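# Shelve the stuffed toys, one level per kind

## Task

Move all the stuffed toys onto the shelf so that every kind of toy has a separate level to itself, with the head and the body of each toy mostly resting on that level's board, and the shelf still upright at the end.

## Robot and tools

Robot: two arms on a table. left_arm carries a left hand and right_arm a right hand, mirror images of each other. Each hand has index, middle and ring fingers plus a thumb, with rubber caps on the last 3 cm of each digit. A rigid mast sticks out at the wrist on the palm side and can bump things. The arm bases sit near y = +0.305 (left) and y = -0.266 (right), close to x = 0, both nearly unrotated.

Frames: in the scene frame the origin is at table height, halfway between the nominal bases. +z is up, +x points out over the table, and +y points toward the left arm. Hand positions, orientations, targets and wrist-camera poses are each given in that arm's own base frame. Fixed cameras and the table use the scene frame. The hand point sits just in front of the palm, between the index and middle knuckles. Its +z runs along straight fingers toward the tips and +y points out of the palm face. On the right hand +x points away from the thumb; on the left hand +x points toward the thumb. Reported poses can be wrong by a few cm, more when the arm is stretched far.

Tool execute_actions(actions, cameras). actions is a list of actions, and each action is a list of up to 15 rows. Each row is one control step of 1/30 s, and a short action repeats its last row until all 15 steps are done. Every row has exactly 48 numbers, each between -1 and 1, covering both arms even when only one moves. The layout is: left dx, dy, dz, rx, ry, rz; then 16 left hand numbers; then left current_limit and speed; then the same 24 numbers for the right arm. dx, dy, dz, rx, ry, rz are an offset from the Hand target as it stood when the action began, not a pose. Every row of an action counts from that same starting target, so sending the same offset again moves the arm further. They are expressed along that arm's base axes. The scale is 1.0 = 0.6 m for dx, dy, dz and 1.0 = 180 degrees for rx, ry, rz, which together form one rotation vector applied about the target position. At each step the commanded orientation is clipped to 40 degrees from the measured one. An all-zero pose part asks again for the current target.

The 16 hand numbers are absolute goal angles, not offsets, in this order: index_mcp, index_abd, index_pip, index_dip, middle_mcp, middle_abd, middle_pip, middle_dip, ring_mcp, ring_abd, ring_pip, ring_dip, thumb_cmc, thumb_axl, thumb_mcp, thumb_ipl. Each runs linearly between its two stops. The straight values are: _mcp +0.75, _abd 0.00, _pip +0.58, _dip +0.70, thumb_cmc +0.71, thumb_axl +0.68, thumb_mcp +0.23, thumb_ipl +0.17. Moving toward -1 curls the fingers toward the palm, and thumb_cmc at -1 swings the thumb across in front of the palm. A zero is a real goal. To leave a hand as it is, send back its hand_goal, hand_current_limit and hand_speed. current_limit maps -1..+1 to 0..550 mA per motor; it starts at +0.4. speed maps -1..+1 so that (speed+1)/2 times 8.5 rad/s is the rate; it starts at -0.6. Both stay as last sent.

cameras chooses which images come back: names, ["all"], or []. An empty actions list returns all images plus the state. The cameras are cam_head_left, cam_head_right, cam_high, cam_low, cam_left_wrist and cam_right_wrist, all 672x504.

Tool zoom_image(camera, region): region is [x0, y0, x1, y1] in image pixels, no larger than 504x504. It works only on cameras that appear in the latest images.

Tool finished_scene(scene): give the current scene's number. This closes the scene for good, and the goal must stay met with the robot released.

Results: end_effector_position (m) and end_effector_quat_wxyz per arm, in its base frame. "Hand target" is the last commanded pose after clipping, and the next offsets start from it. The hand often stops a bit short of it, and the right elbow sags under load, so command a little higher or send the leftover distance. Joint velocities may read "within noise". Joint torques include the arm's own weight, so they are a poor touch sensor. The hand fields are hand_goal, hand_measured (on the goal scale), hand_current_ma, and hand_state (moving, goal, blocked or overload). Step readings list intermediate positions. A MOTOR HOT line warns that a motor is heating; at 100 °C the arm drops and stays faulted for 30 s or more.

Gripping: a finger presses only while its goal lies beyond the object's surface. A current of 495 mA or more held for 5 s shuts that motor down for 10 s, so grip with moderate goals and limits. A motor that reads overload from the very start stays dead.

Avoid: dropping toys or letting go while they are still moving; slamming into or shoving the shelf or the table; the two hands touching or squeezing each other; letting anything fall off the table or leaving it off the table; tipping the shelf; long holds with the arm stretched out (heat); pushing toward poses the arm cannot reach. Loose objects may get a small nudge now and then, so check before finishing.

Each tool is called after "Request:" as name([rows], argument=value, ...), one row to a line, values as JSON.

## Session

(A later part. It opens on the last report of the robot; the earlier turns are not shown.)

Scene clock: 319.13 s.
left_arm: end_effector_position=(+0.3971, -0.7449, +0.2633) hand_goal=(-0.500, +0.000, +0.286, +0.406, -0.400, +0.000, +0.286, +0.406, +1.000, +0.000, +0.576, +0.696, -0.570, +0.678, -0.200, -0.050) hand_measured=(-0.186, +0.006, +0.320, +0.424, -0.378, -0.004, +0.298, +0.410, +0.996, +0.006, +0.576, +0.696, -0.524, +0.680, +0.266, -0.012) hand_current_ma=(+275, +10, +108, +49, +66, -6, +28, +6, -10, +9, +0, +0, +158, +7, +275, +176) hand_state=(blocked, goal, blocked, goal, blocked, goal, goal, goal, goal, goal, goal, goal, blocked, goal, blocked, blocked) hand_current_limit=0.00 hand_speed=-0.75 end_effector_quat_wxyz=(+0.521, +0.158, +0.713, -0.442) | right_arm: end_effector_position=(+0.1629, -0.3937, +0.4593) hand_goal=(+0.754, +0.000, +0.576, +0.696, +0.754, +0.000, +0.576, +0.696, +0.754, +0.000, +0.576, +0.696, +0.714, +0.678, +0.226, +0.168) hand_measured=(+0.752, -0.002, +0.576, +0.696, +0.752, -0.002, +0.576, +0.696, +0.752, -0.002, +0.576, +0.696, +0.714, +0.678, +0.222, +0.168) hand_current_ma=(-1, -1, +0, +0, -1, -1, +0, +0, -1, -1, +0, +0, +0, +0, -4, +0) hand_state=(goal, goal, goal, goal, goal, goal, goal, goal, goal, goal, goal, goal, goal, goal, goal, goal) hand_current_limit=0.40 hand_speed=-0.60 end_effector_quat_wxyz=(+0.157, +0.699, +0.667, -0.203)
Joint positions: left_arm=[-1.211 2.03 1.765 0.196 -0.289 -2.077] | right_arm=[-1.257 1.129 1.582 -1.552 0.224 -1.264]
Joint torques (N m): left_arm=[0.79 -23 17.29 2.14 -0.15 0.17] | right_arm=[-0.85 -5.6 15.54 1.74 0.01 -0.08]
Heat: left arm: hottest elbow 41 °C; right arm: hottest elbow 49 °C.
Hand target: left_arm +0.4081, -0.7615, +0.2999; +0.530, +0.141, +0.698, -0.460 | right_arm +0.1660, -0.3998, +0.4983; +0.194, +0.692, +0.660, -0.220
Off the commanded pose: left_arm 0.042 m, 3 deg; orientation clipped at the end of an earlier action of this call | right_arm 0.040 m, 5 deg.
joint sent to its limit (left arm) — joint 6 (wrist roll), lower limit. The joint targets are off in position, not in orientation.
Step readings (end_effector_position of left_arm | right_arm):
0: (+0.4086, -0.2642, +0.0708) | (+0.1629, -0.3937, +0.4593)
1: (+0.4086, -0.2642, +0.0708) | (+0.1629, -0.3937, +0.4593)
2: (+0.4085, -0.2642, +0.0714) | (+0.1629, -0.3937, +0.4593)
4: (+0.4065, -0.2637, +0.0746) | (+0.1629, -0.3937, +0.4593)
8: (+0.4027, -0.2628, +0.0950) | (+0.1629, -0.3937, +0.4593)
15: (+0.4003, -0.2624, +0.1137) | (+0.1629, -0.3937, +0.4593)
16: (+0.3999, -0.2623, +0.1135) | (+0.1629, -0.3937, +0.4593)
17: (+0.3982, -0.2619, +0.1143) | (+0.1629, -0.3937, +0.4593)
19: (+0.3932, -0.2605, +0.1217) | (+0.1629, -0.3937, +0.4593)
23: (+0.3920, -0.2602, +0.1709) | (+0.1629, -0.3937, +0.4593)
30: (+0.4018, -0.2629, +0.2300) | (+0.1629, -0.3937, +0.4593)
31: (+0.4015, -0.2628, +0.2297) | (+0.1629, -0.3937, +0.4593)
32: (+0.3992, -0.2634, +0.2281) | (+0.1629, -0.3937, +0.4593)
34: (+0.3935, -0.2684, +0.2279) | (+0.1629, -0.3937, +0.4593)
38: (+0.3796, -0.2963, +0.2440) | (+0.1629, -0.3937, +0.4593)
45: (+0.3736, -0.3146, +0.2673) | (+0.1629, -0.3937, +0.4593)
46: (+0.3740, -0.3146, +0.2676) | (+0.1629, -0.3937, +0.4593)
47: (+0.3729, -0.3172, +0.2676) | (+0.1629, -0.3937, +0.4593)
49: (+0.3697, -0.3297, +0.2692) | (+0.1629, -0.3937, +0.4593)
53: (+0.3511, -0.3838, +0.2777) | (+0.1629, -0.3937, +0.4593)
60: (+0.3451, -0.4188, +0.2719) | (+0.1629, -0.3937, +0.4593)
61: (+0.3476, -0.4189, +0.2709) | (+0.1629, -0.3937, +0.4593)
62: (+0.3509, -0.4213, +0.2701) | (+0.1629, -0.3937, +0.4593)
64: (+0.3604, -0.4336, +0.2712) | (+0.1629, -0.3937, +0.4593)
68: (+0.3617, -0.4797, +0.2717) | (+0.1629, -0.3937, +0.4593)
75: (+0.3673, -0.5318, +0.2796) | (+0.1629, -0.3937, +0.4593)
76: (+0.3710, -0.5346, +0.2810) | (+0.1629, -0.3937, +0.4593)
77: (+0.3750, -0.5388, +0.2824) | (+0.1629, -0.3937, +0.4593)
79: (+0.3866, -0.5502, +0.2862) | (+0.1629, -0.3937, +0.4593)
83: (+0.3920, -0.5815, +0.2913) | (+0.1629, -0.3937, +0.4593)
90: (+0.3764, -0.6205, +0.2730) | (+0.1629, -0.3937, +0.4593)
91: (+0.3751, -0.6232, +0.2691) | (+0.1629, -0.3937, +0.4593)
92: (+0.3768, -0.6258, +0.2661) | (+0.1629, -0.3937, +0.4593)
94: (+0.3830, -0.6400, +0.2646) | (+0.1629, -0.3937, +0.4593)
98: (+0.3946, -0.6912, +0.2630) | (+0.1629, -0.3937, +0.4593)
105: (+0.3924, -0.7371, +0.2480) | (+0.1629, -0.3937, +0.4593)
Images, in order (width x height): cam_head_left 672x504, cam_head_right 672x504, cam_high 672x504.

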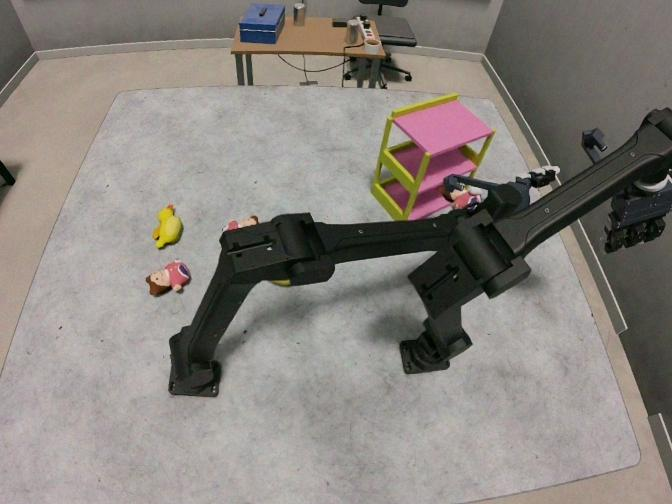

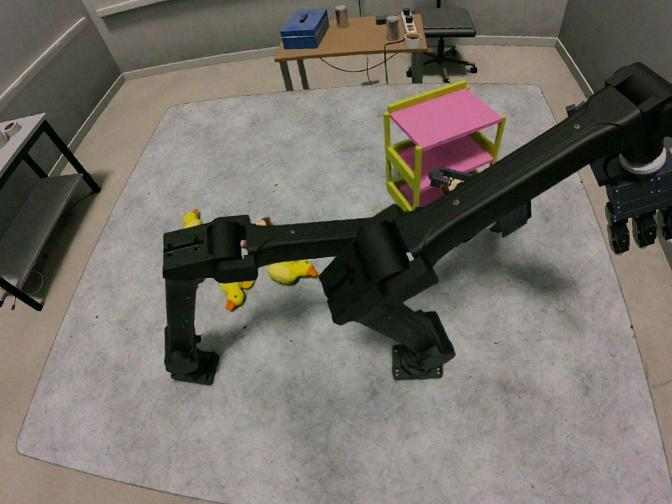

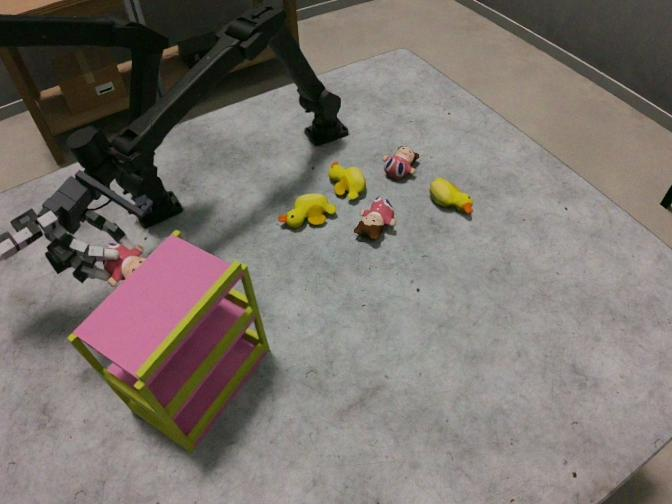

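Request:
execute_actions([
  [[-0.083,0.083,0.117,0,0,0,-0.5,0,0.286,0.406,-0.4,0,0.286,0.406,1,0,0.576,0.696,-0.571,0.678,-0.2,-0.05,0,-0.75,0,0,0,0,0,0,0.754,0,0.576,0.696,0.754,0,0.576,0.696,0.754,0,0.576,0.696,0.714,0.678,0.226,0.168,0.4,-0.6]],
  [[0,0.085,0.117,0,0,-0.083,-0.5,0,0.286,0.406,-0.4,0,0.286,0.406,1,0,0.576,0.696,-0.571,0.678,-0.2,-0.05,0,-0.75,0,0,0,0,0,0,0.754,0,0.576,0.696,0.754,0,0.576,0.696,0.754,0,0.576,0.696,0.714,0.678,0.226,0.168,0.4,-0.6]],
  [[0.103,0.017,0.017,0,0,-0.0837,-0.5,0,0.286,0.406,-0.4,0,0.286,0.406,1,0,0.576,0.696,-0.571,0.678,-0.2,-0.05,0,-0.75,0,0,0,0,0,0,0.754,0,0.576,0.696,0.754,0,0.576,0.696,0.754,0,0.576,0.696,0.714,0.678,0.226,0.168,0.4,-0.6]],
  [[0.133,0.008,0,0,0,0,-0.5,0,0.286,0.406,-0.4,0,0.286,0.406,1,0,0.576,0.696,-0.571,0.678,-0.2,-0.05,0,-0.75,0,0,0,0,0,0,0.754,0,0.576,0.696,0.754,0,0.576,0.696,0.754,0,0.576,0.696,0.714,0.678,0.226,0.168,0.4,-0.6]],
], cameras=["cam_head_left", "cam_head_right", "cam_high"])

Request:
zoom_image(camera="cam_high", region=[60, 100, 300, 340])

Request:
zoom_image(camera="cam_head_left", region=[350, 60, 530, 240])

Scene clock: 424.03 s.
left_arm: end_effector_position=(+0.4988, -0.6335, +0.4060) hand_goal=(-0.500, +0.000, +0.286, +0.406, -0.400, +0.000, +0.286, +0.406, +1.000, +0.000, +0.576, +0.696, -0.570, +0.678, -0.200, -0.050) hand_measured=(-0.186, +0.006, +0.320, +0.424, -0.380, -0.004, +0.298, +0.410, +0.992, +0.002, +0.572, +0.694, -0.526, +0.680, +0.266, -0.012) hand_current_ma=(+275, +13, +108, +49, +64, -5, +28, +6, -21, +3, -9, -5, +153, +7, +275, +175) hand_state=(blocked, goal, blocked, goal, blocked, goal, goal, goal, goal, goal, goal, goal, blocked, goal, blocked, blocked) hand_current_limit=0.00 hand_speed=-0.75 end_effector_quat_wxyz=(+0.373, +0.309, +0.663, -0.571) | right_arm: end_effector_position=(+0.1629, -0.3938, +0.4616) hand_goal=(+0.754, +0.000, +0.576, +0.696, +0.754, +0.000, +0.576, +0.696, +0.754, +0.000, +0.576, +0.696, +0.714, +0.678, +0.226, +0.168) hand_measured=(+0.752, -0.002, +0.576, +0.696, +0.752, -0.002, +0.576, +0.696, +0.752, -0.002, +0.576, +0.696, +0.714, +0.678, +0.222, +0.168) hand_current_ma=(-1, -1, +0, +0, -1, -1, +0, +0, -1, -1, +0, +0, +0, +0, -4, +0) hand_state=(goal, goal, goal, goal, goal, goal, goal, goal, goal, goal, goal, goal, goal, goal, goal, goal) hand_current_limit=0.40 hand_speed=-0.60 end_effector_quat_wxyz=(+0.159, +0.699, +0.667, -0.203)
Joint positions: left_arm=[-0.852 1.803 1.816 -0.096 0.574 -2.08] | right_arm=[-1.258 1.129 1.586 -1.552 0.221 -1.266]
Joint torques (N m): left_arm=[-0.56 -20.37 18.35 2.18 0.11 0.25] | right_arm=[-0.26 -5.83 15.2 1.69 0.12 -0.05]
Heat: left arm: hottest elbow 57 °C; right arm: hottest elbow 50 °C.
Hand target: left_arm +0.5001, -0.6457, +0.4502; +0.393, +0.317, +0.638, -0.581 | right_arm +0.1661, -0.3998, +0.4984; +0.195, +0.692, +0.660, -0.220
Off the commanded pose: left_arm 0.046 m, 4 deg | right_arm 0.037 m, 5 deg.
Step readings (end_effector_position of left_arm | right_arm):
0: (+0.3971, -0.7449, +0.2633) | (+0.1629, -0.3937, +0.4593)
1: (+0.3972, -0.7448, +0.2631) | (+0.1629, -0.3937, +0.4593)
2: (+0.3975, -0.7431, +0.2621) | (+0.1629, -0.3937, +0.4593)
4: (+0.3962, -0.7379, +0.2628) | (+0.1629, -0.3937, +0.4593)
8: (+0.3880, -0.7262, +0.2795) | (+0.1629, -0.3937, +0.4593)
15: (+0.3733, -0.7138, +0.3433) | (+0.1629, -0.3937, +0.4593)
16: (+0.3715, -0.7131, +0.3502) | (+0.1629, -0.3937, +0.4593)
17: (+0.3652, -0.7160, +0.3559) | (+0.1629, -0.3937, +0.4593)
19: (+0.3531, -0.7152, +0.3597) | (+0.1629, -0.3937, +0.4593)
23: (+0.3372, -0.6983, +0.3775) | (+0.1629, -0.3937, +0.4593)
30: (+0.3524, -0.6708, +0.4214) | (+0.1639, -0.3935, +0.4617)
31: (+0.3550, -0.6688, +0.4236) | (+0.1639, -0.3935, +0.4617)
32: (+0.3547, -0.6714, +0.4242) | (+0.1639, -0.3935, +0.4617)
34: (+0.3574, -0.6738, +0.4230) | (+0.1628, -0.3939, +0.4616)
38: (+0.3871, -0.6566, +0.4175) | (+0.1629, -0.3938, +0.4616)
45: (+0.4261, -0.6308, +0.4125) | (+0.1629, -0.3938, +0.4616)
46: (+0.4256, -0.6315, +0.4116) | (+0.1629, -0.3938, +0.4616)
47: (+0.4238, -0.6345, +0.4109) | (+0.1629, -0.3938, +0.4616)
49: (+0.4254, -0.6422, +0.4139) | (+0.1629, -0.3938, +0.4616)
53: (+0.4502, -0.6487, +0.4172) | (+0.1629, -0.3938, +0.4616)
60: (+0.4952, -0.6329, +0.4026) | (+0.1629, -0.3938, +0.4616)
Images, in order (width x height): cam_head_left 672x504, cam_head_right 672x504, cam_high 672x504.

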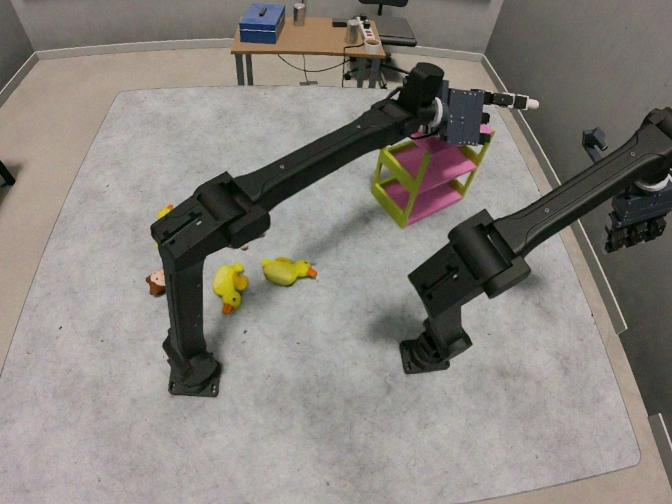

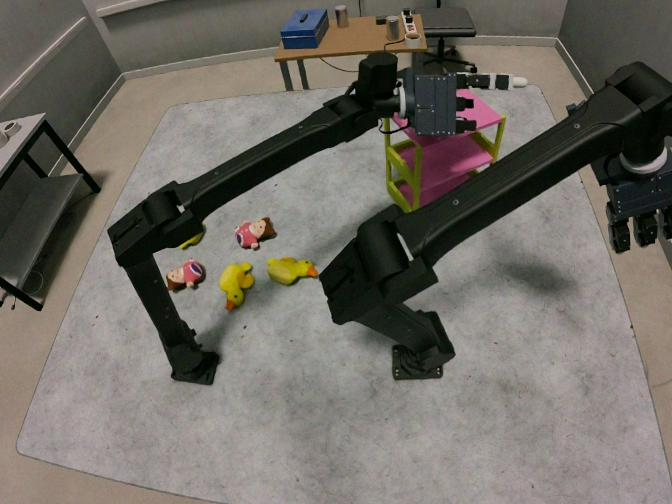

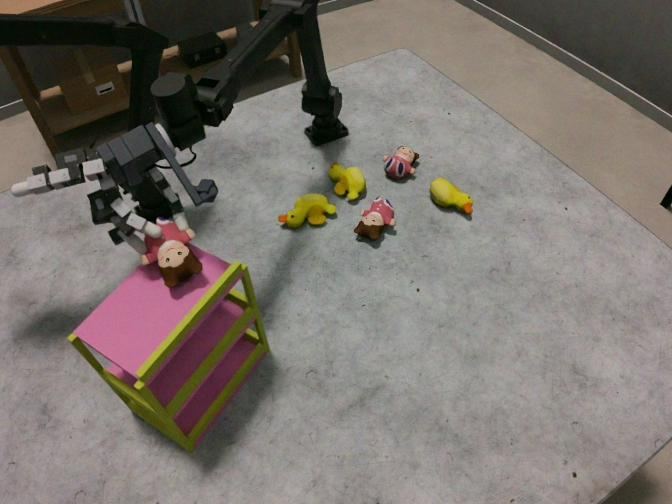

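Scaled by 2.100 from the camera's 672x504 image, which has a finer 960x720 frame.

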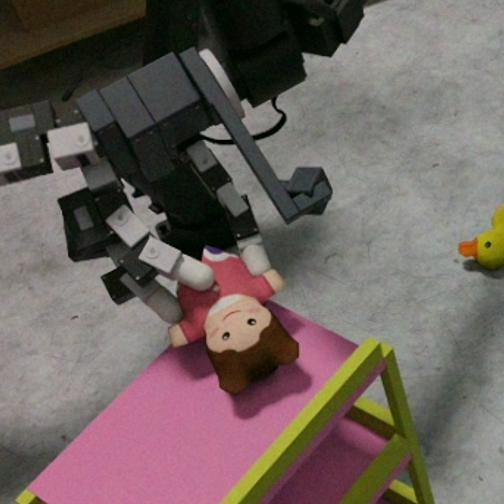

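Scaled by 2.800 from the camera's 672x504 image, which has a finer 960x720 frame.

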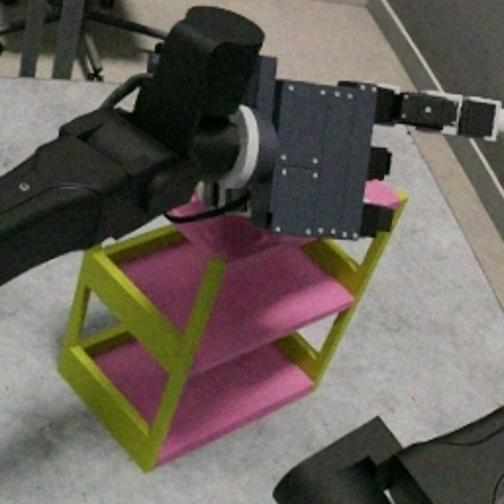

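Request:
execute_actions([
  [[0.052,-0.0145,-0.02,0,0,0,-0.5,0,0.286,0.406,-0.4,0,0.286,0.406,1,0,0.576,0.696,-0.571,0.678,-0.2,-0.05,0,-0.75,0,0,0,0,0,0,0.754,0,0.576,0.696,0.754,0,0.576,0.696,0.754,0,0.576,0.696,0.714,0.678,0.226,0.168,0.4,-0.6]],
  [[0,0,-0.045,0,0,0,-0.5,0,0.286,0.406,-0.4,0,0.286,0.406,1,0,0.576,0.696,-0.571,0.678,-0.2,-0.05,0,-0.75,0,0,0,0,0,0,0.754,0,0.576,0.696,0.754,0,0.576,0.696,0.754,0,0.576,0.696,0.714,0.678,0.226,0.168,0.4,-0.6]],
], cameras=["cam_head_right", "cam_high", "cam_low"])

Request:
zoom_image(camera="cam_high", region=[80, 160, 300, 340])

Request:
zoom_image(camera="cam_low", region=[0, 50, 280, 200])

Scene clock: 435.00 s.
left_arm: end_effector_position=(+0.5167, -0.6559, +0.4014) hand_goal=(-0.500, +0.000, +0.286, +0.406, -0.400, +0.000, +0.286, +0.406, +1.000, +0.000, +0.576, +0.696, -0.570, +0.678, -0.200, -0.050) hand_measured=(-0.186, +0.006, +0.320, +0.424, -0.380, -0.002, +0.296, +0.408, +0.992, +0.002, +0.572, +0.694, -0.532, +0.680, +0.266, -0.012) hand_current_ma=(+275, +10, +108, +49, +64, -3, +27, +3, -21, +3, -9, -5, +123, +7, +275, +175) hand_state=(blocked, goal, blocked, goal, blocked, goal, goal, goal, goal, goal, goal, goal, blocked, goal, blocked, blocked) hand_current_limit=0.00 hand_speed=-0.75 end_effector_quat_wxyz=(+0.377, +0.317, +0.649, -0.580) | right_arm: end_effector_position=(+0.1629, -0.3938, +0.4616) hand_goal=(+0.754, +0.000, +0.576, +0.696, +0.754, +0.000, +0.576, +0.696, +0.754, +0.000, +0.576, +0.696, +0.714, +0.678, +0.226, +0.168) hand_measured=(+0.752, -0.002, +0.576, +0.696, +0.752, -0.002, +0.576, +0.696, +0.752, -0.002, +0.576, +0.696, +0.714, +0.678, +0.222, +0.168) hand_current_ma=(-1, -1, +0, +0, -1, -1, +0, +0, -1, -1, +0, +0, +0, +0, -4, +0) hand_state=(goal, goal, goal, goal, goal, goal, goal, goal, goal, goal, goal, goal, goal, goal, goal, goal) hand_current_limit=0.40 hand_speed=-0.60 end_effector_quat_wxyz=(+0.159, +0.699, +0.667, -0.203)
Joint positions: left_arm=[-0.848 1.882 1.897 -0.069 0.601 -2.08] | right_arm=[-1.258 1.129 1.586 -1.552 0.221 -1.266]
Joint torques (N m): left_arm=[0.91 -20.48 13.78 3.33 0.1 0.27] | right_arm=[-0.5 -5.66 15.27 1.72 0.12 -0.05]
Heat: left arm: hottest elbow 57 °C; right arm: hottest elbow 50 °C.
Hand target: left_arm +0.5312, -0.6543, +0.4116; +0.393, +0.317, +0.638, -0.581 | right_arm +0.1661, -0.3998, +0.4984; +0.195, +0.692, +0.660, -0.220
Off the commanded pose: left_arm 0.018 m, 2 deg | right_arm 0.037 m, 5 deg.
Step readings (end_effector_position of left_arm | right_arm):
0: (+0.4988, -0.6335, +0.4060) | (+0.1629, -0.3938, +0.4616)
1: (+0.4988, -0.6336, +0.4062) | (+0.1629, -0.3938, +0.4616)
2: (+0.4986, -0.6345, +0.4064) | (+0.1629, -0.3938, +0.4616)
4: (+0.5001, -0.6393, +0.4090) | (+0.1629, -0.3938, +0.4616)
8: (+0.5076, -0.6485, +0.4104) | (+0.1629, -0.3938, +0.4616)
15: (+0.5144, -0.6541, +0.3943) | (+0.1629, -0.3938, +0.4616)
16: (+0.5146, -0.6544, +0.3935) | (+0.1629, -0.3938, +0.4616)
17: (+0.5149, -0.6542, +0.3935) | (+0.1629, -0.3938, +0.4616)
19: (+0.5152, -0.6546, +0.3950) | (+0.1629, -0.3938, +0.4616)
23: (+0.5161, -0.6556, +0.3994) | (+0.1629, -0.3938, +0.4616)
30: (+0.5167, -0.6558, +0.4013) | (+0.1629, -0.3938, +0.4616)
Images, in order (width x height): cam_head_right 672x504, cam_high 672x504, cam_low 672x504.

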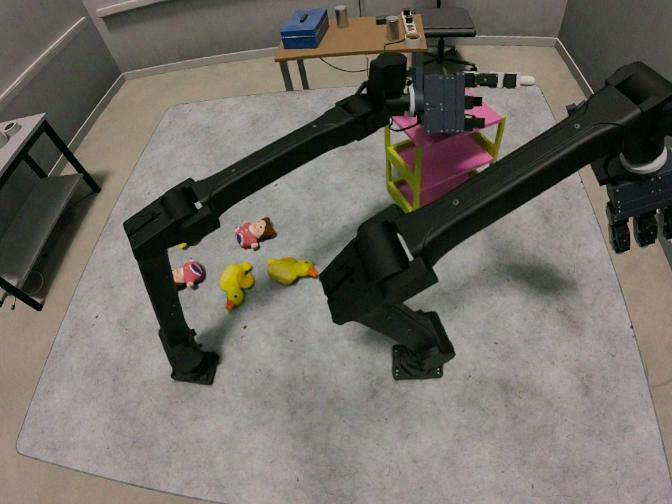

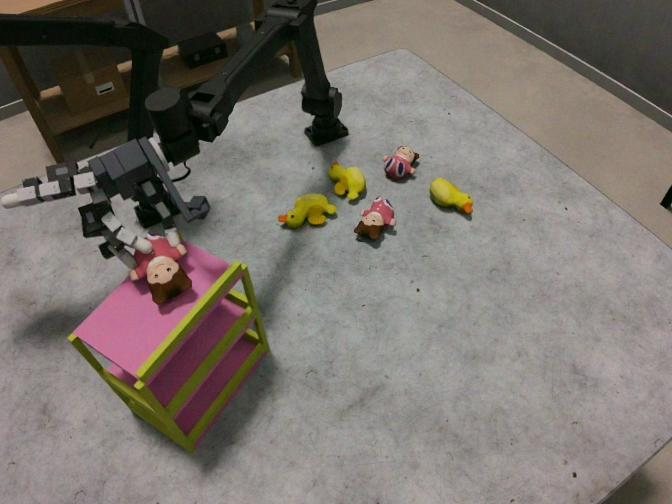

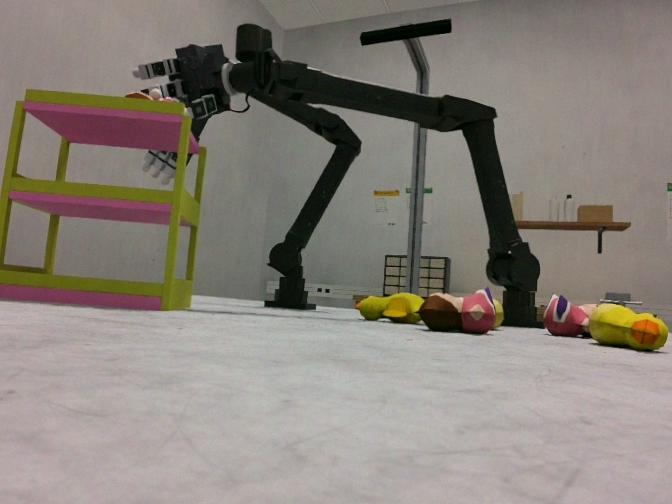

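Scaled by 2.291 from the camera's 672x504 image, which has a finer 960x720 frame.

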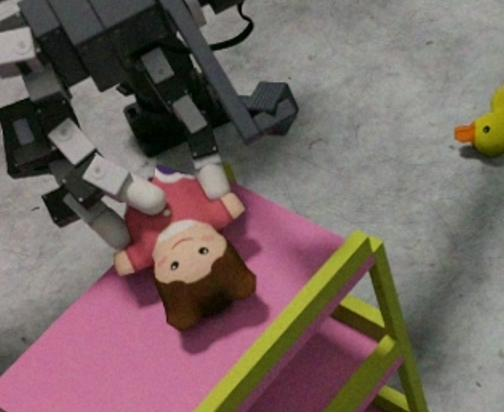

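Scaled by 1.800 from the camera's 672x504 image, which has a finer 960x720 frame.

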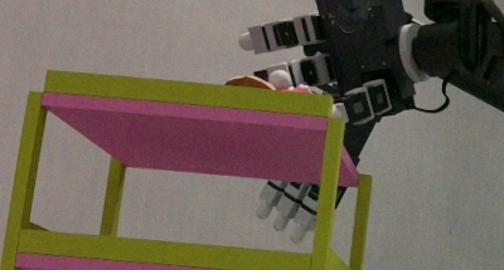

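Request:
execute_actions([
  [[0,0,-0.03,0,0,0,-0.22,0,0.3,0.42,-0.36,0,0.296,0.41,1,0,0.576,0.696,-0.571,0.678,0.22,-0.01,-0.5,-0.75,0,0,0,0,0,0,0.754,0,0.576,0.696,0.754,0,0.576,0.696,0.754,0,0.576,0.696,0.714,0.678,0.226,0.168,0.4,-0.6]],
  [[0,0,-0.035,0,0,0,-0.22,0,0.3,0.42,-0.3,0,0.296,0.41,1,0,0.576,0.696,-0.571,0.678,0.24,0,-0.5,-0.75,0,0,0,0,0,0,0.754,0,0.576,0.696,0.754,0,0.576,0.696,0.754,0,0.576,0.696,0.714,0.678,0.226,0.168,0.4,-0.6]],
], cameras=["cam_high", "cam_low"])

Request:
zoom_image(camera="cam_high", region=[80, 160, 300, 340])

Scene clock: 446.57 s.
left_arm: end_effector_position=(+0.5181, -0.6579, +0.3828) hand_goal=(-0.220, +0.000, +0.300, +0.420, -0.300, +0.000, +0.296, +0.410, +1.000, +0.000, +0.576, +0.696, -0.570, +0.678, +0.240, +0.000) hand_measured=(-0.186, +0.002, +0.320, +0.428, -0.300, -0.002, +0.296, +0.408, +0.992, +0.002, +0.572, +0.694, -0.568, +0.680, +0.274, +0.008) hand_current_ma=(+115, +2, +57, +19, +0, -3, +1, -3, -21, +3, -9, -5, +5, +2, +137, +26) hand_state=(blocked, goal, goal, goal, goal, goal, goal, goal, goal, goal, goal, goal, goal, goal, blocked, goal) hand_current_limit=-0.50 hand_speed=-0.75 end_effector_quat_wxyz=(+0.389, +0.321, +0.636, -0.585) | right_arm: end_effector_position=(+0.1629, -0.3938, +0.4616) hand_goal=(+0.754, +0.000, +0.576, +0.696, +0.754, +0.000, +0.576, +0.696, +0.754, +0.000, +0.576, +0.696, +0.714, +0.678, +0.226, +0.168) hand_measured=(+0.752, -0.002, +0.576, +0.696, +0.752, -0.002, +0.576, +0.696, +0.752, -0.002, +0.576, +0.696, +0.714, +0.678, +0.222, +0.168) hand_current_ma=(-1, -1, +0, +0, -1, -1, +0, +0, -1, -1, +0, +0, +0, +0, -4, +0) hand_state=(goal, goal, goal, goal, goal, goal, goal, goal, goal, goal, goal, goal, goal, goal, goal, goal) hand_current_limit=0.40 hand_speed=-0.60 end_effector_quat_wxyz=(+0.159, +0.699, +0.667, -0.203)
Joint positions: left_arm=[-0.848 1.883 1.826 0.04 0.603 -2.077] | right_arm=[-1.258 1.129 1.586 -1.552 0.221 -1.266]
Joint torques (N m): left_arm=[1.38 -20.78 11.7 3.07 -0.02 0.21] | right_arm=[-0.62 -5.3 15.28 1.7 0.12 -0.09]
Heat: left arm: hottest elbow 54 °C; right arm: hottest elbow 51 °C.
Hand target: left_arm +0.5309, -0.6545, +0.3725; +0.393, +0.317, +0.638, -0.581 | right_arm +0.1661, -0.3998, +0.4984; +0.195, +0.692, +0.660, -0.220
Off the commanded pose: left_arm 0.017 m, 1 deg | right_arm 0.037 m, 5 deg.
Step readings (end_effector_position of left_arm | right_arm):
0: (+0.5167, -0.6559, +0.4014) | (+0.1629, -0.3938, +0.4616)
1: (+0.5168, -0.6559, +0.4014) | (+0.1629, -0.3938, +0.4616)
2: (+0.5170, -0.6561, +0.4015) | (+0.1629, -0.3938, +0.4616)
4: (+0.5175, -0.6567, +0.4018) | (+0.1629, -0.3938, +0.4616)
8: (+0.5176, -0.6570, +0.3973) | (+0.1629, -0.3938, +0.4616)
15: (+0.5178, -0.6573, +0.3948) | (+0.1629, -0.3938, +0.4616)
16: (+0.5179, -0.6574, +0.3951) | (+0.1629, -0.3938, +0.4616)
17: (+0.5179, -0.6574, +0.3942) | (+0.1629, -0.3938, +0.4616)
19: (+0.5182, -0.6577, +0.3912) | (+0.1629, -0.3938, +0.4616)
23: (+0.5178, -0.6575, +0.3820) | (+0.1629, -0.3938, +0.4616)
30: (+0.5181, -0.6579, +0.3830) | (+0.1629, -0.3938, +0.4616)
Images, in order (width x height): cam_high 672x504, cam_low 672x504.

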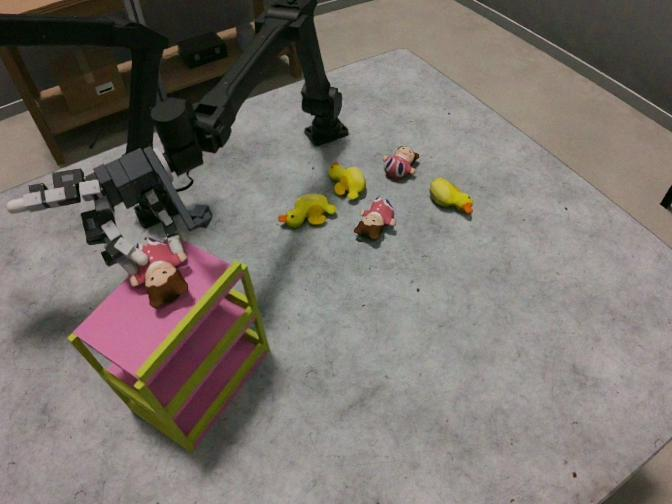

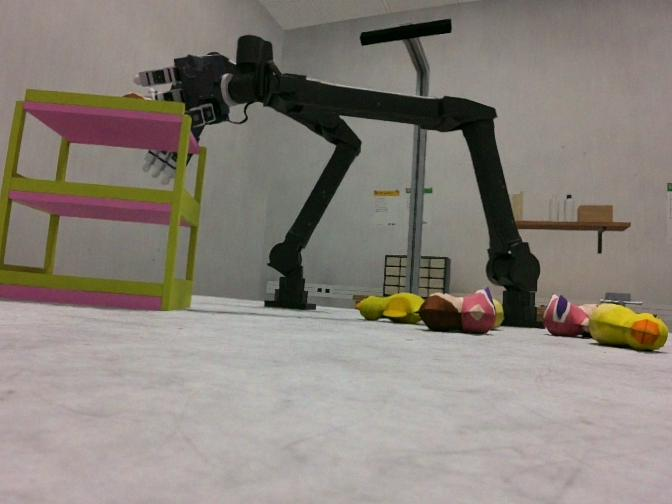

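Scaled by 2.291 from the camera's 672x504 image, which has a finer 960x720 frame.

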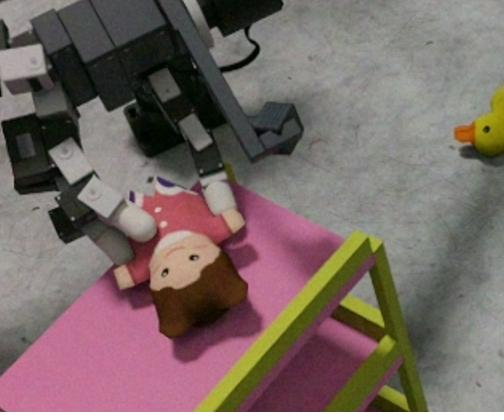

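Request:
execute_actions([
  [[0,0,0,0,0,0,-0.1,0,0.34,0.46,-0.04,0,0.358,0.478,1,0,0.576,0.696,-0.571,0.678,0.32,0.04,0,-0.8,0,0,0,0,0,0,0.754,0,0.576,0.696,0.754,0,0.576,0.696,0.754,0,0.576,0.696,0.714,0.678,0.226,0.168,0.4,-0.6]],
  [[0,0,0.01,0,0,0,0,0,0.358,0.478,0.05,0,0.358,0.478,1,0,0.576,0.696,-0.571,0.678,0.38,0.06,0,-0.8,0,0,0,0,0,0,0.754,0,0.576,0.696,0.754,0,0.576,0.696,0.754,0,0.576,0.696,0.714,0.678,0.226,0.168,0.4,-0.6]],
  [[-0.04,0.03,0.12,0,0,0,0,0,0.358,0.478,0.05,0,0.358,0.478,1,0,0.576,0.696,-0.571,0.678,0.38,0.06,0,-0.8,0,0,0,0,0,0,0.754,0,0.576,0.696,0.754,0,0.576,0.696,0.754,0,0.576,0.696,0.714,0.678,0.226,0.168,0.4,-0.6]],
  [[-0.1,0.06,0.08,0,0,0,0,0,0.358,0.478,0.05,0,0.358,0.478,1,0,0.576,0.696,-0.571,0.678,0.38,0.06,0,-0.8,0,0,0,0,0,0,0.754,0,0.576,0.696,0.754,0,0.576,0.696,0.754,0,0.576,0.696,0.714,0.678,0.226,0.168,0.4,-0.6]],
], cameras=["cam_head_left", "cam_high"])

Request:
zoom_image(camera="cam_high", region=[80, 160, 300, 340])

Request:
zoom_image(camera="cam_head_left", region=[350, 60, 530, 240])

Scene clock: 461.27 s.
left_arm: end_effector_position=(+0.4522, -0.5936, +0.4994) hand_goal=(+0.000, +0.000, +0.358, +0.478, +0.050, +0.000, +0.358, +0.478, +1.000, +0.000, +0.576, +0.696, -0.570, +0.678, +0.380, +0.060) hand_measured=(+0.000, +0.002, +0.360, +0.480, +0.044, +0.002, +0.356, +0.476, +0.992, +0.002, +0.572, +0.694, -0.564, +0.680, +0.378, +0.058) hand_current_ma=(-1, +2, +5, +2, -13, +2, -5, -4, -20, +3, -9, -5, +13, +2, -7, -4) hand_state=(goal, goal, goal, goal, goal, goal, goal, goal, goal, goal, goal, goal, goal, goal, goal, goal) hand_current_limit=0.00 hand_speed=-0.80 end_effector_quat_wxyz=(+0.397, +0.314, +0.638, -0.580) | right_arm: end_effector_position=(+0.1629, -0.3938, +0.4616) hand_goal=(+0.754, +0.000, +0.576, +0.696, +0.754, +0.000, +0.576, +0.696, +0.754, +0.000, +0.576, +0.696, +0.714, +0.678, +0.226, +0.168) hand_measured=(+0.752, -0.002, +0.576, +0.696, +0.752, -0.002, +0.576, +0.696, +0.752, -0.002, +0.576, +0.696, +0.714, +0.678, +0.222, +0.168) hand_current_ma=(-1, -1, +0, +0, -1, -1, +0, +0, -1, -1, +0, +0, +0, +0, -4, +0) hand_state=(goal, goal, goal, goal, goal, goal, goal, goal, goal, goal, goal, goal, goal, goal, goal, goal) hand_current_limit=0.40 hand_speed=-0.60 end_effector_quat_wxyz=(+0.159, +0.699, +0.667, -0.203)
Joint positions: left_arm=[-0.868 1.635 1.794 -0.173 0.56 -2.075] | right_arm=[-1.258 1.129 1.586 -1.552 0.221 -1.266]
Joint torques (N m): left_arm=[-0.73 -17.2 12.59 2.13 -0.09 0.21] | right_arm=[-0.44 -5.54 15.27 1.77 0.11 -0.07]
Heat: left arm: hottest elbow 53 °C; right arm: hottest elbow 51 °C.
Hand target: left_arm +0.4472, -0.6004, +0.4981; +0.393, +0.316, +0.638, -0.581 | right_arm +0.1661, -0.3998, +0.4984; +0.195, +0.692, +0.660, -0.220
Off the commanded pose: left_arm 0.009 m, 1 deg | right_arm 0.037 m, 5 deg.
Step readings (end_effector_position of left_arm | right_arm):
0: (+0.5181, -0.6579, +0.3828) | (+0.1629, -0.3938, +0.4616)
1: (+0.5181, -0.6579, +0.3828) | (+0.1629, -0.3938, +0.4616)
2: (+0.5181, -0.6579, +0.3828) | (+0.1629, -0.3938, +0.4616)
4: (+0.5180, -0.6578, +0.3824) | (+0.1629, -0.3938, +0.4616)
8: (+0.5178, -0.6575, +0.3787) | (+0.1629, -0.3938, +0.4616)
15: (+0.5178, -0.6576, +0.3773) | (+0.1629, -0.3938, +0.4616)
16: (+0.5178, -0.6576, +0.3773) | (+0.1629, -0.3938, +0.4616)
17: (+0.5181, -0.6574, +0.3773) | (+0.1629, -0.3938, +0.4616)
19: (+0.5181, -0.6574, +0.3773) | (+0.1629, -0.3938, +0.4616)
23: (+0.5181, -0.6574, +0.3773) | (+0.1629, -0.3938, +0.4616)
30: (+0.5181, -0.6574, +0.3773) | (+0.1629, -0.3938, +0.4616)
31: (+0.5181, -0.6574, +0.3772) | (+0.1629, -0.3938, +0.4616)
32: (+0.5178, -0.6569, +0.3751) | (+0.1629, -0.3938, +0.4616)
34: (+0.5163, -0.6542, +0.3703) | (+0.1629, -0.3938, +0.4616)
38: (+0.5106, -0.6470, +0.3728) | (+0.1629, -0.3938, +0.4616)
45: (+0.5053, -0.6408, +0.3823) | (+0.1629, -0.3938, +0.4616)
46: (+0.5052, -0.6404, +0.3831) | (+0.1629, -0.3938, +0.4616)
47: (+0.5049, -0.6386, +0.3850) | (+0.1629, -0.3938, +0.4616)
49: (+0.5019, -0.6333, +0.3891) | (+0.1629, -0.3938, +0.4616)
53: (+0.4870, -0.6189, +0.4186) | (+0.1629, -0.3938, +0.4616)
60: (+0.4586, -0.5967, +0.4955) | (+0.1629, -0.3938, +0.4616)
Images, in order (width x height): cam_head_left 672x504, cam_high 672x504.

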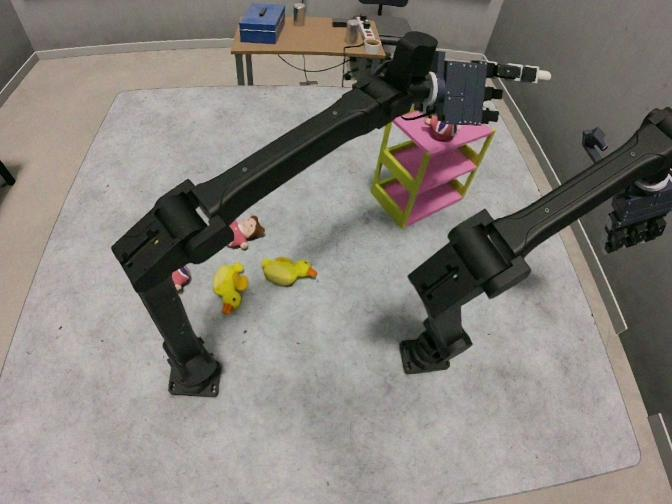

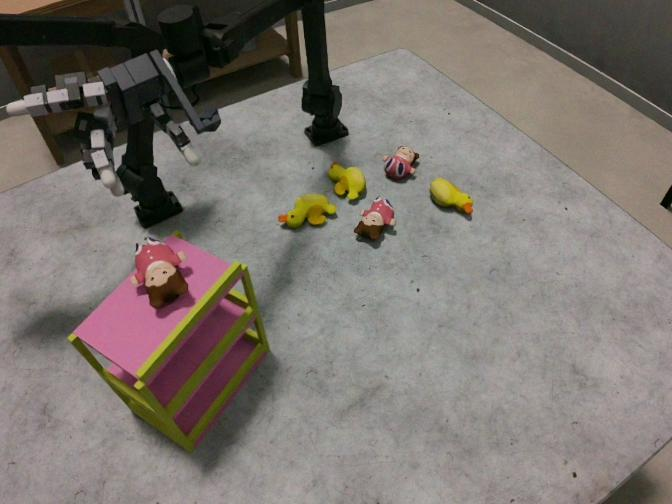

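Scaled by 2.291 from the camera's 672x504 image, which has a finer 960x720 frame.

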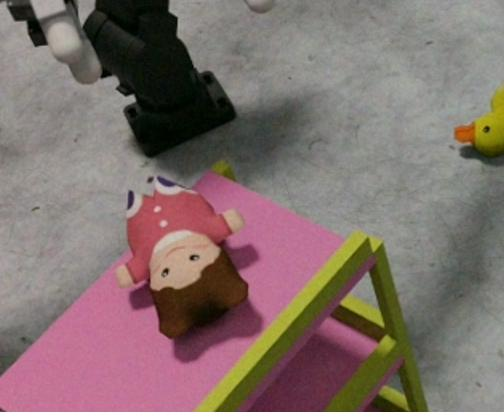

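Scaled by 2.800 from the camera's 672x504 image, which has a finer 960x720 frame.

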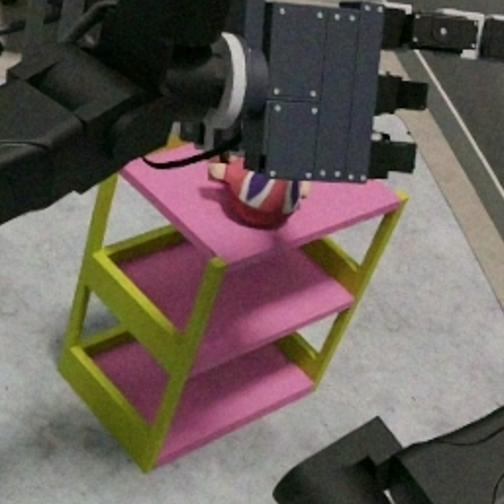

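Request:
execute_actions([
  [[-0.15,0.03,0,0,0,0.121,0.4,0,0.576,0.696,0.4,0,0.576,0.696,0.5,0,0.576,0.696,-0.571,0.678,0.34,0.06,0.3,-0.6,0,0,0,0,0,0,0.754,0,0.576,0.696,0.754,0,0.576,0.696,0.754,0,0.576,0.696,0.714,0.678,0.226,0.168,0.4,-0.6]],
  [[-0.049,0.031,-0.1,0,0,0.121,0.754,0,0.576,0.696,0.754,0,0.576,0.696,-0.3,0,-0.3,0,-0.571,0.678,0.34,0.06,0.3,-0.6,0,0,0,0,0,0,0.754,0,0.576,0.696,0.754,0,0.576,0.696,0.754,0,0.576,0.696,0.714,0.678,0.226,0.168,0.4,-0.6]],
  [[0,0,-0.18,0,0,0.121,0.754,0,0.576,0.696,0.754,0,0.576,0.696,-0.3,0,-0.6,0,-0.571,0.678,0.34,0.06,0.3,-0.6,0,0,0,0,0,0,0.754,0,0.576,0.696,0.754,0,0.576,0.696,0.754,0,0.576,0.696,0.714,0.678,0.226,0.168,0.4,-0.6]],
  [[0,0,-0.183,0,0,0.12,0.754,0,0.576,0.696,0.754,0,0.576,0.696,-0.3,0,-0.6,0,-0.571,0.678,0.34,0.06,0.3,-0.6,0,0,0,0,0,0,0.754,0,0.576,0.696,0.754,0,0.576,0.696,0.754,0,0.576,0.696,0.714,0.678,0.226,0.168,0.4,-0.6]],
], cameras=["cam_head_left", "cam_head_right", "cam_high"])

Request:
zoom_image(camera="cam_head_left", region=[340, 70, 540, 270])

Scene clock: 503.60 s.
left_arm: end_effector_position=(+0.3227, -0.5484, +0.1894) hand_goal=(+0.754, +0.000, +0.576, +0.696, +0.754, +0.000, +0.576, +0.696, -0.300, +0.000, -0.600, +0.000, -0.570, +0.678, +0.340, +0.060) hand_measured=(+0.744, +0.002, +0.574, +0.694, +0.746, +0.002, +0.574, +0.694, -0.298, +0.004, -0.596, +0.002, -0.564, +0.680, +0.340, +0.058) hand_current_ma=(-26, +5, -5, -6, -22, +5, -4, -4, +4, +6, +10, +5, +16, +2, +1, -4) hand_state=(goal, goal, goal, goal, goal, goal, goal, goal, goal, goal, goal, goal, goal, goal, goal, goal) hand_current_limit=0.30 hand_speed=-0.60 end_effector_quat_wxyz=(+0.691, -0.171, +0.692, -0.125) | right_arm: end_effector_position=(+0.1629, -0.3938, +0.4616) hand_goal=(+0.754, +0.000, +0.576, +0.696, +0.754, +0.000, +0.576, +0.696, +0.754, +0.000, +0.576, +0.696, +0.714, +0.678, +0.226, +0.168) hand_measured=(+0.752, -0.002, +0.576, +0.696, +0.752, -0.002, +0.576, +0.696, +0.752, -0.002, +0.576, +0.696, +0.714, +0.678, +0.222, +0.168) hand_current_ma=(-1, -1, +0, +0, -1, -1, +0, +0, -1, -1, +0, +0, +0, +0, -4, +0) hand_state=(goal, goal, goal, goal, goal, goal, goal, goal, goal, goal, goal, goal, goal, goal, goal, goal) hand_current_limit=0.40 hand_speed=-0.60 end_effector_quat_wxyz=(+0.159, +0.699, +0.667, -0.203)
Joint positions: left_arm=[-1.328 2.003 1.476 0.443 -1.391 -2.075] | right_arm=[-1.258 1.129 1.586 -1.552 0.221 -1.266]
Joint torques (N m): left_arm=[0.21 -21.77 14.01 1.96 -0.22 0.11] | right_arm=[-0.5 -5.36 15.23 1.66 0.11 -0.05]
Heat: left arm: hottest elbow 50 °C; right arm: hottest elbow 51 °C.
Hand target: left_arm +0.3278, -0.5638, +0.2205; +0.685, -0.209, +0.681, -0.152 | right_arm +0.1661, -0.3998, +0.4984; +0.195, +0.692, +0.660, -0.220
Off the commanded pose: left_arm 0.035 m, 5 deg | right_arm 0.037 m, 5 deg.
led back after a hold (left arm): the arm was led back toward your command in small steps, so it may still be short of it.
joint sent to its limit (left arm) — joint 6 (wrist roll), lower limit. The joint targets are off in position, not in orientation.
Step readings (end_effector_position of left_arm | right_arm):
0: (+0.4522, -0.5936, +0.4994) | (+0.1629, -0.3938, +0.4616)
1: (+0.4536, -0.5930, +0.4987) | (+0.1629, -0.3938, +0.4616)
2: (+0.4568, -0.5904, +0.4953) | (+0.1629, -0.3938, +0.4616)
4: (+0.4593, -0.5749, +0.4831) | (+0.1629, -0.3938, +0.4616)
8: (+0.4193, -0.5708, +0.4599) | (+0.1629, -0.3938, +0.4616)
15: (+0.3488, -0.6004, +0.4652) | (+0.1629, -0.3938, +0.4616)
16: (+0.3486, -0.5990, +0.4664) | (+0.1629, -0.3938, +0.4616)
17: (+0.3527, -0.5912, +0.4664) | (+0.1629, -0.3938, +0.4616)
19: (+0.3579, -0.5673, +0.4610) | (+0.1629, -0.3938, +0.4616)
23: (+0.3526, -0.5449, +0.4401) | (+0.1629, -0.3938, +0.4616)
30: (+0.3261, -0.5594, +0.4304) | (+0.1629, -0.3938, +0.4616)
31: (+0.3250, -0.5600, +0.4309) | (+0.1629, -0.3938, +0.4616) HELD (not all sent) left_arm
32: (+0.3248, -0.5601, +0.4310) | (+0.1629, -0.3938, +0.4616)
34: (+0.3255, -0.5581, +0.4311) | (+0.1629, -0.3938, +0.4616)
38: (+0.3296, -0.5465, +0.4252) | (+0.1629, -0.3938, +0.4616)
45: (+0.3344, -0.5382, +0.3839) | (+0.1629, -0.3938, +0.4616)
46: (+0.3341, -0.5388, +0.3750) | (+0.1629, -0.3938, +0.4616)
47: (+0.3335, -0.5396, +0.3656) | (+0.1629, -0.3938, +0.4616)
49: (+0.3315, -0.5418, +0.3449) | (+0.1629, -0.3938, +0.4616)
53: (+0.3280, -0.5427, +0.3041) | (+0.1629, -0.3938, +0.4616)
60: (+0.3215, -0.5363, +0.2292) | (+0.1629, -0.3938, +0.4616)
HELD (not all sent) left_arm: step 31.
pose unreachable (left arm): on one or more control steps of this call, first in action 2 (counted from 0), this arm could not follow its commanded pose, so it was not sent that pose on those steps. It may still have moved: this result reports where it is.
cause: moving toward the commanded pose would bring a part of the arm too close to another arm (a part of this arm just beyond joint 4 (wrist pitch) and a part of the right arm just beyond its joint 3 (elbow), 22 mm apart when this arm was first held).
Images, in order (width x height): cam_head_left 672x504, cam_head_right 672x504, cam_high 672x504.

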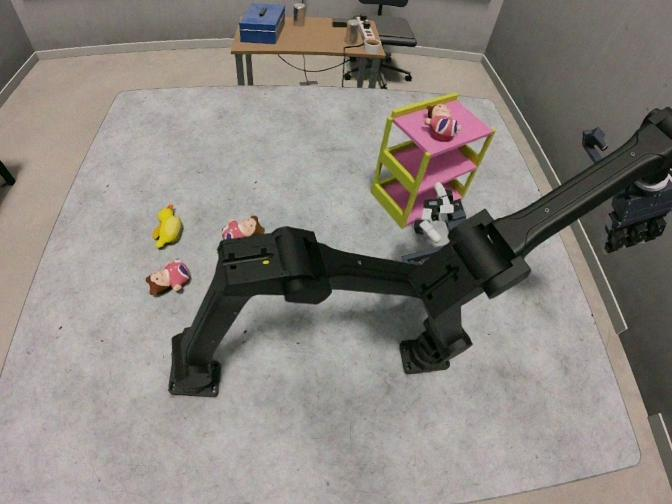

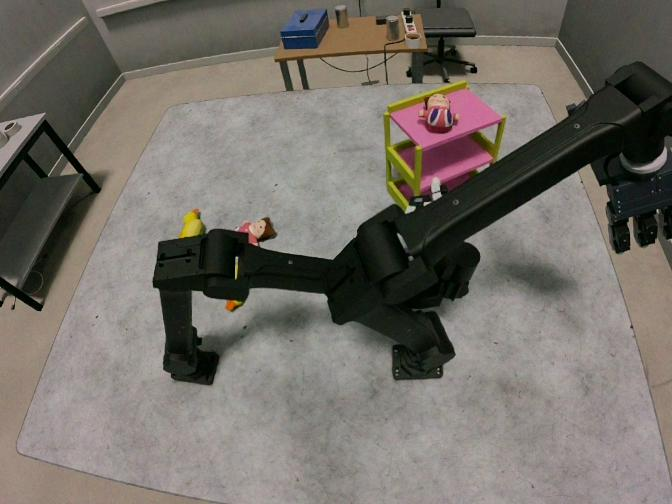

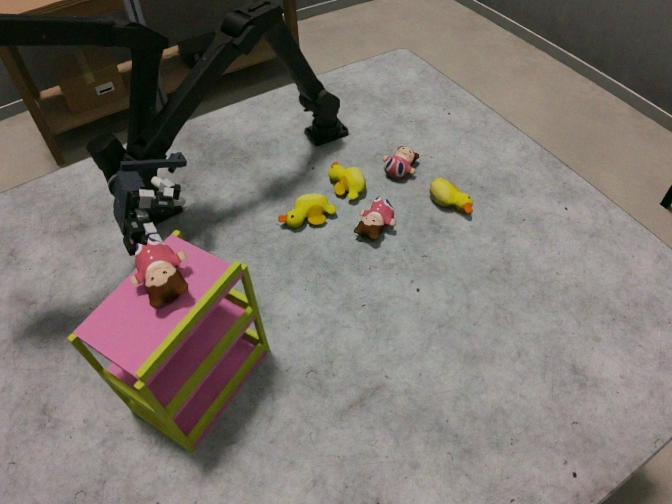

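Scaled by 2.520 from the camera's 672x504 image, which has a finer 960x720 frame.

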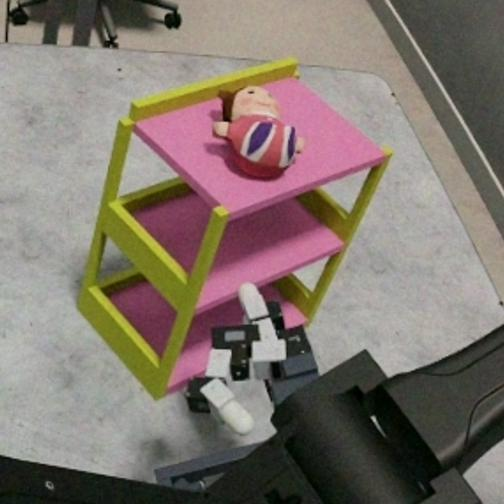

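Request:
execute_actions([
  [[0,-0.02,0.02,0,0,0,0.754,0,0.576,0.696,0.754,0,0.576,0.696,-0.3,0,-0.6,0,-0.571,0.678,0.34,0.06,0.3,-0.6,-0.05,-0.2,-0.05,0,0,0,0.754,0,0.576,0.696,0.754,0,0.576,0.696,0.754,0,0.576,0.696,0.714,0.678,0.226,0.168,0.4,-0.6]],
  [[0.09,0,0,0,0,0,0.754,0,0.576,0.696,0.754,0,0.576,0.696,-0.3,0,-0.6,0,-0.571,0.678,0.34,0.06,0.3,-0.6,-0.05,-0.2,-0.05,0,0,0,0.754,0,0.576,0.696,0.754,0,0.576,0.696,0.754,0,0.576,0.696,0.714,0.678,0.226,0.168,0.4,-0.6]],
  [[0.08,0,0,0,0,0,0.754,0,0.576,0.696,0.754,0,0.576,0.696,-0.3,0,-0.6,0,-0.571,0.678,0.34,0.06,0.3,-0.6,0,-0.15,-0.05,0,0,0,0.754,0,0.576,0.696,0.754,0,0.576,0.696,0.754,0,0.576,0.696,0.714,0.678,0.226,0.168,0.4,-0.6]],
], cameras=["cam_head_left", "cam_head_right", "cam_high"])

Request:
zoom_image(camera="cam_head_left", region=[340, 70, 540, 270])

Scene clock: 520.77 s.
left_arm: end_effector_position=(+0.4224, -0.5617, +0.2185) hand_goal=(+0.754, +0.000, +0.576, +0.696, +0.754, +0.000, +0.576, +0.696, -0.300, +0.000, -0.600, +0.000, -0.570, +0.678, +0.340, +0.060) hand_measured=(+0.746, +0.002, +0.574, +0.694, +0.746, +0.002, +0.574, +0.694, -0.298, +0.004, -0.596, +0.002, -0.564, +0.680, +0.340, +0.058) hand_current_ma=(-23, +5, -5, -6, -20, +5, -4, -4, +2, +6, +10, +5, +16, +2, +1, -4) hand_state=(goal, goal, goal, goal, goal, goal, goal, goal, goal, goal, goal, goal, goal, goal, goal, goal) hand_current_limit=0.30 hand_speed=-0.60 end_effector_quat_wxyz=(+0.690, -0.192, +0.685, -0.136) | right_arm: end_effector_position=(+0.1047, -0.7251, +0.3675) hand_goal=(+0.754, +0.000, +0.576, +0.696, +0.754, +0.000, +0.576, +0.696, +0.754, +0.000, +0.576, +0.696, +0.714, +0.678, +0.226, +0.168) hand_measured=(+0.752, -0.002, +0.576, +0.696, +0.754, -0.002, +0.576, +0.696, +0.752, -0.002, +0.576, +0.696, +0.714, +0.678, +0.222, +0.168) hand_current_ma=(-1, -1, +0, +0, -1, -1, +0, +0, -1, -1, +0, +0, +0, +0, -4, +0) hand_state=(goal, goal, goal, goal, goal, goal, goal, goal, goal, goal, goal, goal, goal, goal, goal, goal) hand_current_limit=0.40 hand_speed=-0.60 end_effector_quat_wxyz=(+0.172, +0.701, +0.662, -0.201)
Joint positions: left_arm=[-1.191 2.072 1.675 0.359 -1.27 -2.075] | right_arm=[-1.521 1.898 2.173 -1.315 0.079 -1.486]
Joint torques (N m): left_arm=[-0.21 -21.13 15.62 1.26 -0.01 0.11] | right_arm=[-0.62 -15.74 16.17 0.83 -0.11 -0.11]
Heat: left arm: hottest elbow 49 °C; right arm: hottest elbow 51 °C.
Hand target: left_arm +0.4297, -0.5758, +0.2326; +0.685, -0.209, +0.681, -0.152 | right_arm +0.1059, -0.7298, +0.4082; +0.194, +0.692, +0.660, -0.220
Off the commanded pose: left_arm 0.021 m, 3 deg | right_arm 0.041 m, 4 deg.
joint sent to its limit (left arm) — joint 6 (wrist roll), lower limit. The joint targets still meet the commanded pose.
Step readings (end_effector_position of left_arm | right_arm):
0: (+0.3227, -0.5484, +0.1894) | (+0.1629, -0.3938, +0.4616)
1: (+0.3227, -0.5483, +0.1894) | (+0.1628, -0.3942, +0.4616)
2: (+0.3226, -0.5484, +0.1901) | (+0.1632, -0.3969, +0.4623)
4: (+0.3226, -0.5494, +0.1938) | (+0.1568, -0.4180, +0.4660)
8: (+0.3242, -0.5565, +0.2069) | (+0.1286, -0.4793, +0.4526)
15: (+0.3254, -0.5614, +0.2161) | (+0.1290, -0.5167, +0.4013)
16: (+0.3254, -0.5615, +0.2161) | (+0.1297, -0.5170, +0.4003)
17: (+0.3268, -0.5625, +0.2159) | (+0.1311, -0.5188, +0.4020)
19: (+0.3331, -0.5665, +0.2167) | (+0.1295, -0.5372, +0.4136)
23: (+0.3505, -0.5688, +0.2201) | (+0.1093, -0.5931, +0.4260)
30: (+0.3766, -0.5585, +0.2215) | (+0.0981, -0.6338, +0.3842)
31: (+0.3782, -0.5586, +0.2214) | (+0.0989, -0.6356, +0.3804)
32: (+0.3805, -0.5594, +0.2211) | (+0.0993, -0.6391, +0.3788)
34: (+0.3885, -0.5637, +0.2208) | (+0.1007, -0.6562, +0.3822)
38: (+0.4021, -0.5692, +0.2202) | (+0.1030, -0.6949, +0.3840)
45: (+0.4200, -0.5619, +0.2171) | (+0.1045, -0.7224, +0.3586)
Images, in order (width x height): cam_head_left 672x504, cam_head_right 672x504, cam_high 672x504.

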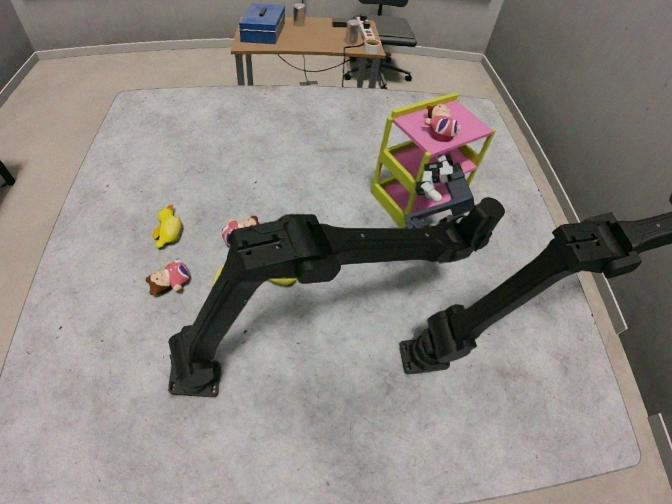

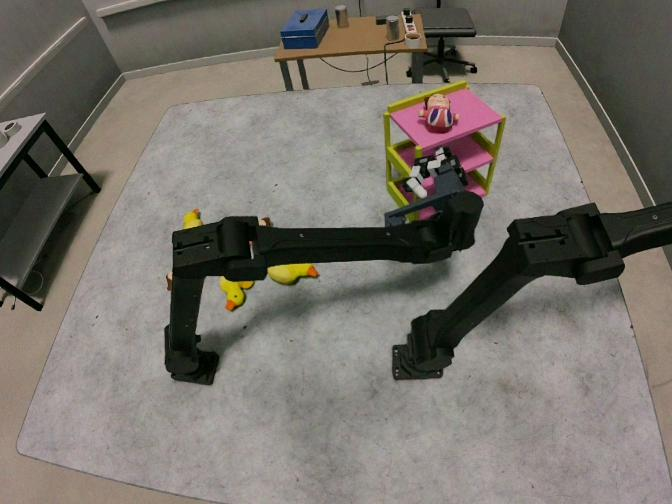

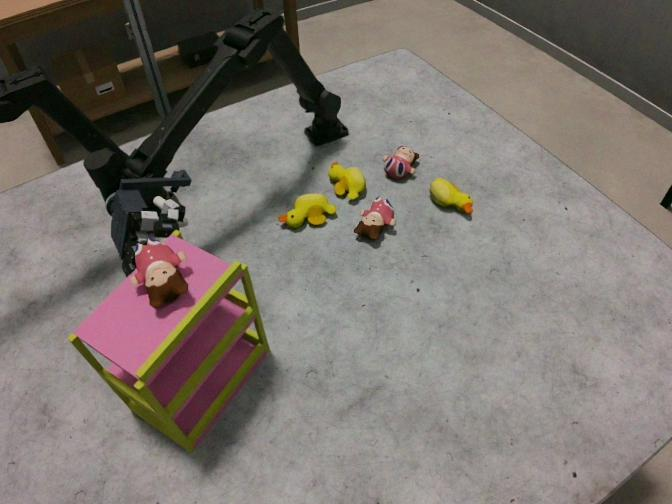

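Scaled by 2.520 from the camera's 672x504 image, which has a finer 960x720 frame.

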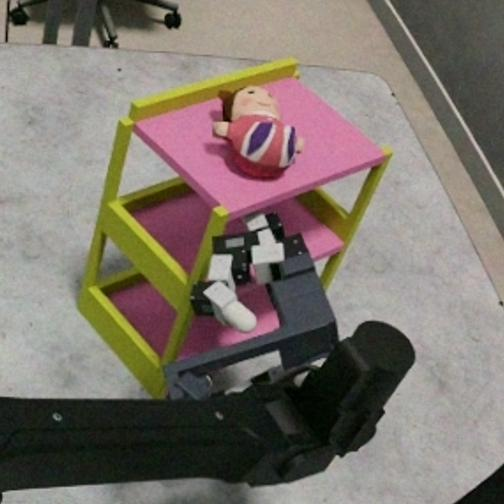

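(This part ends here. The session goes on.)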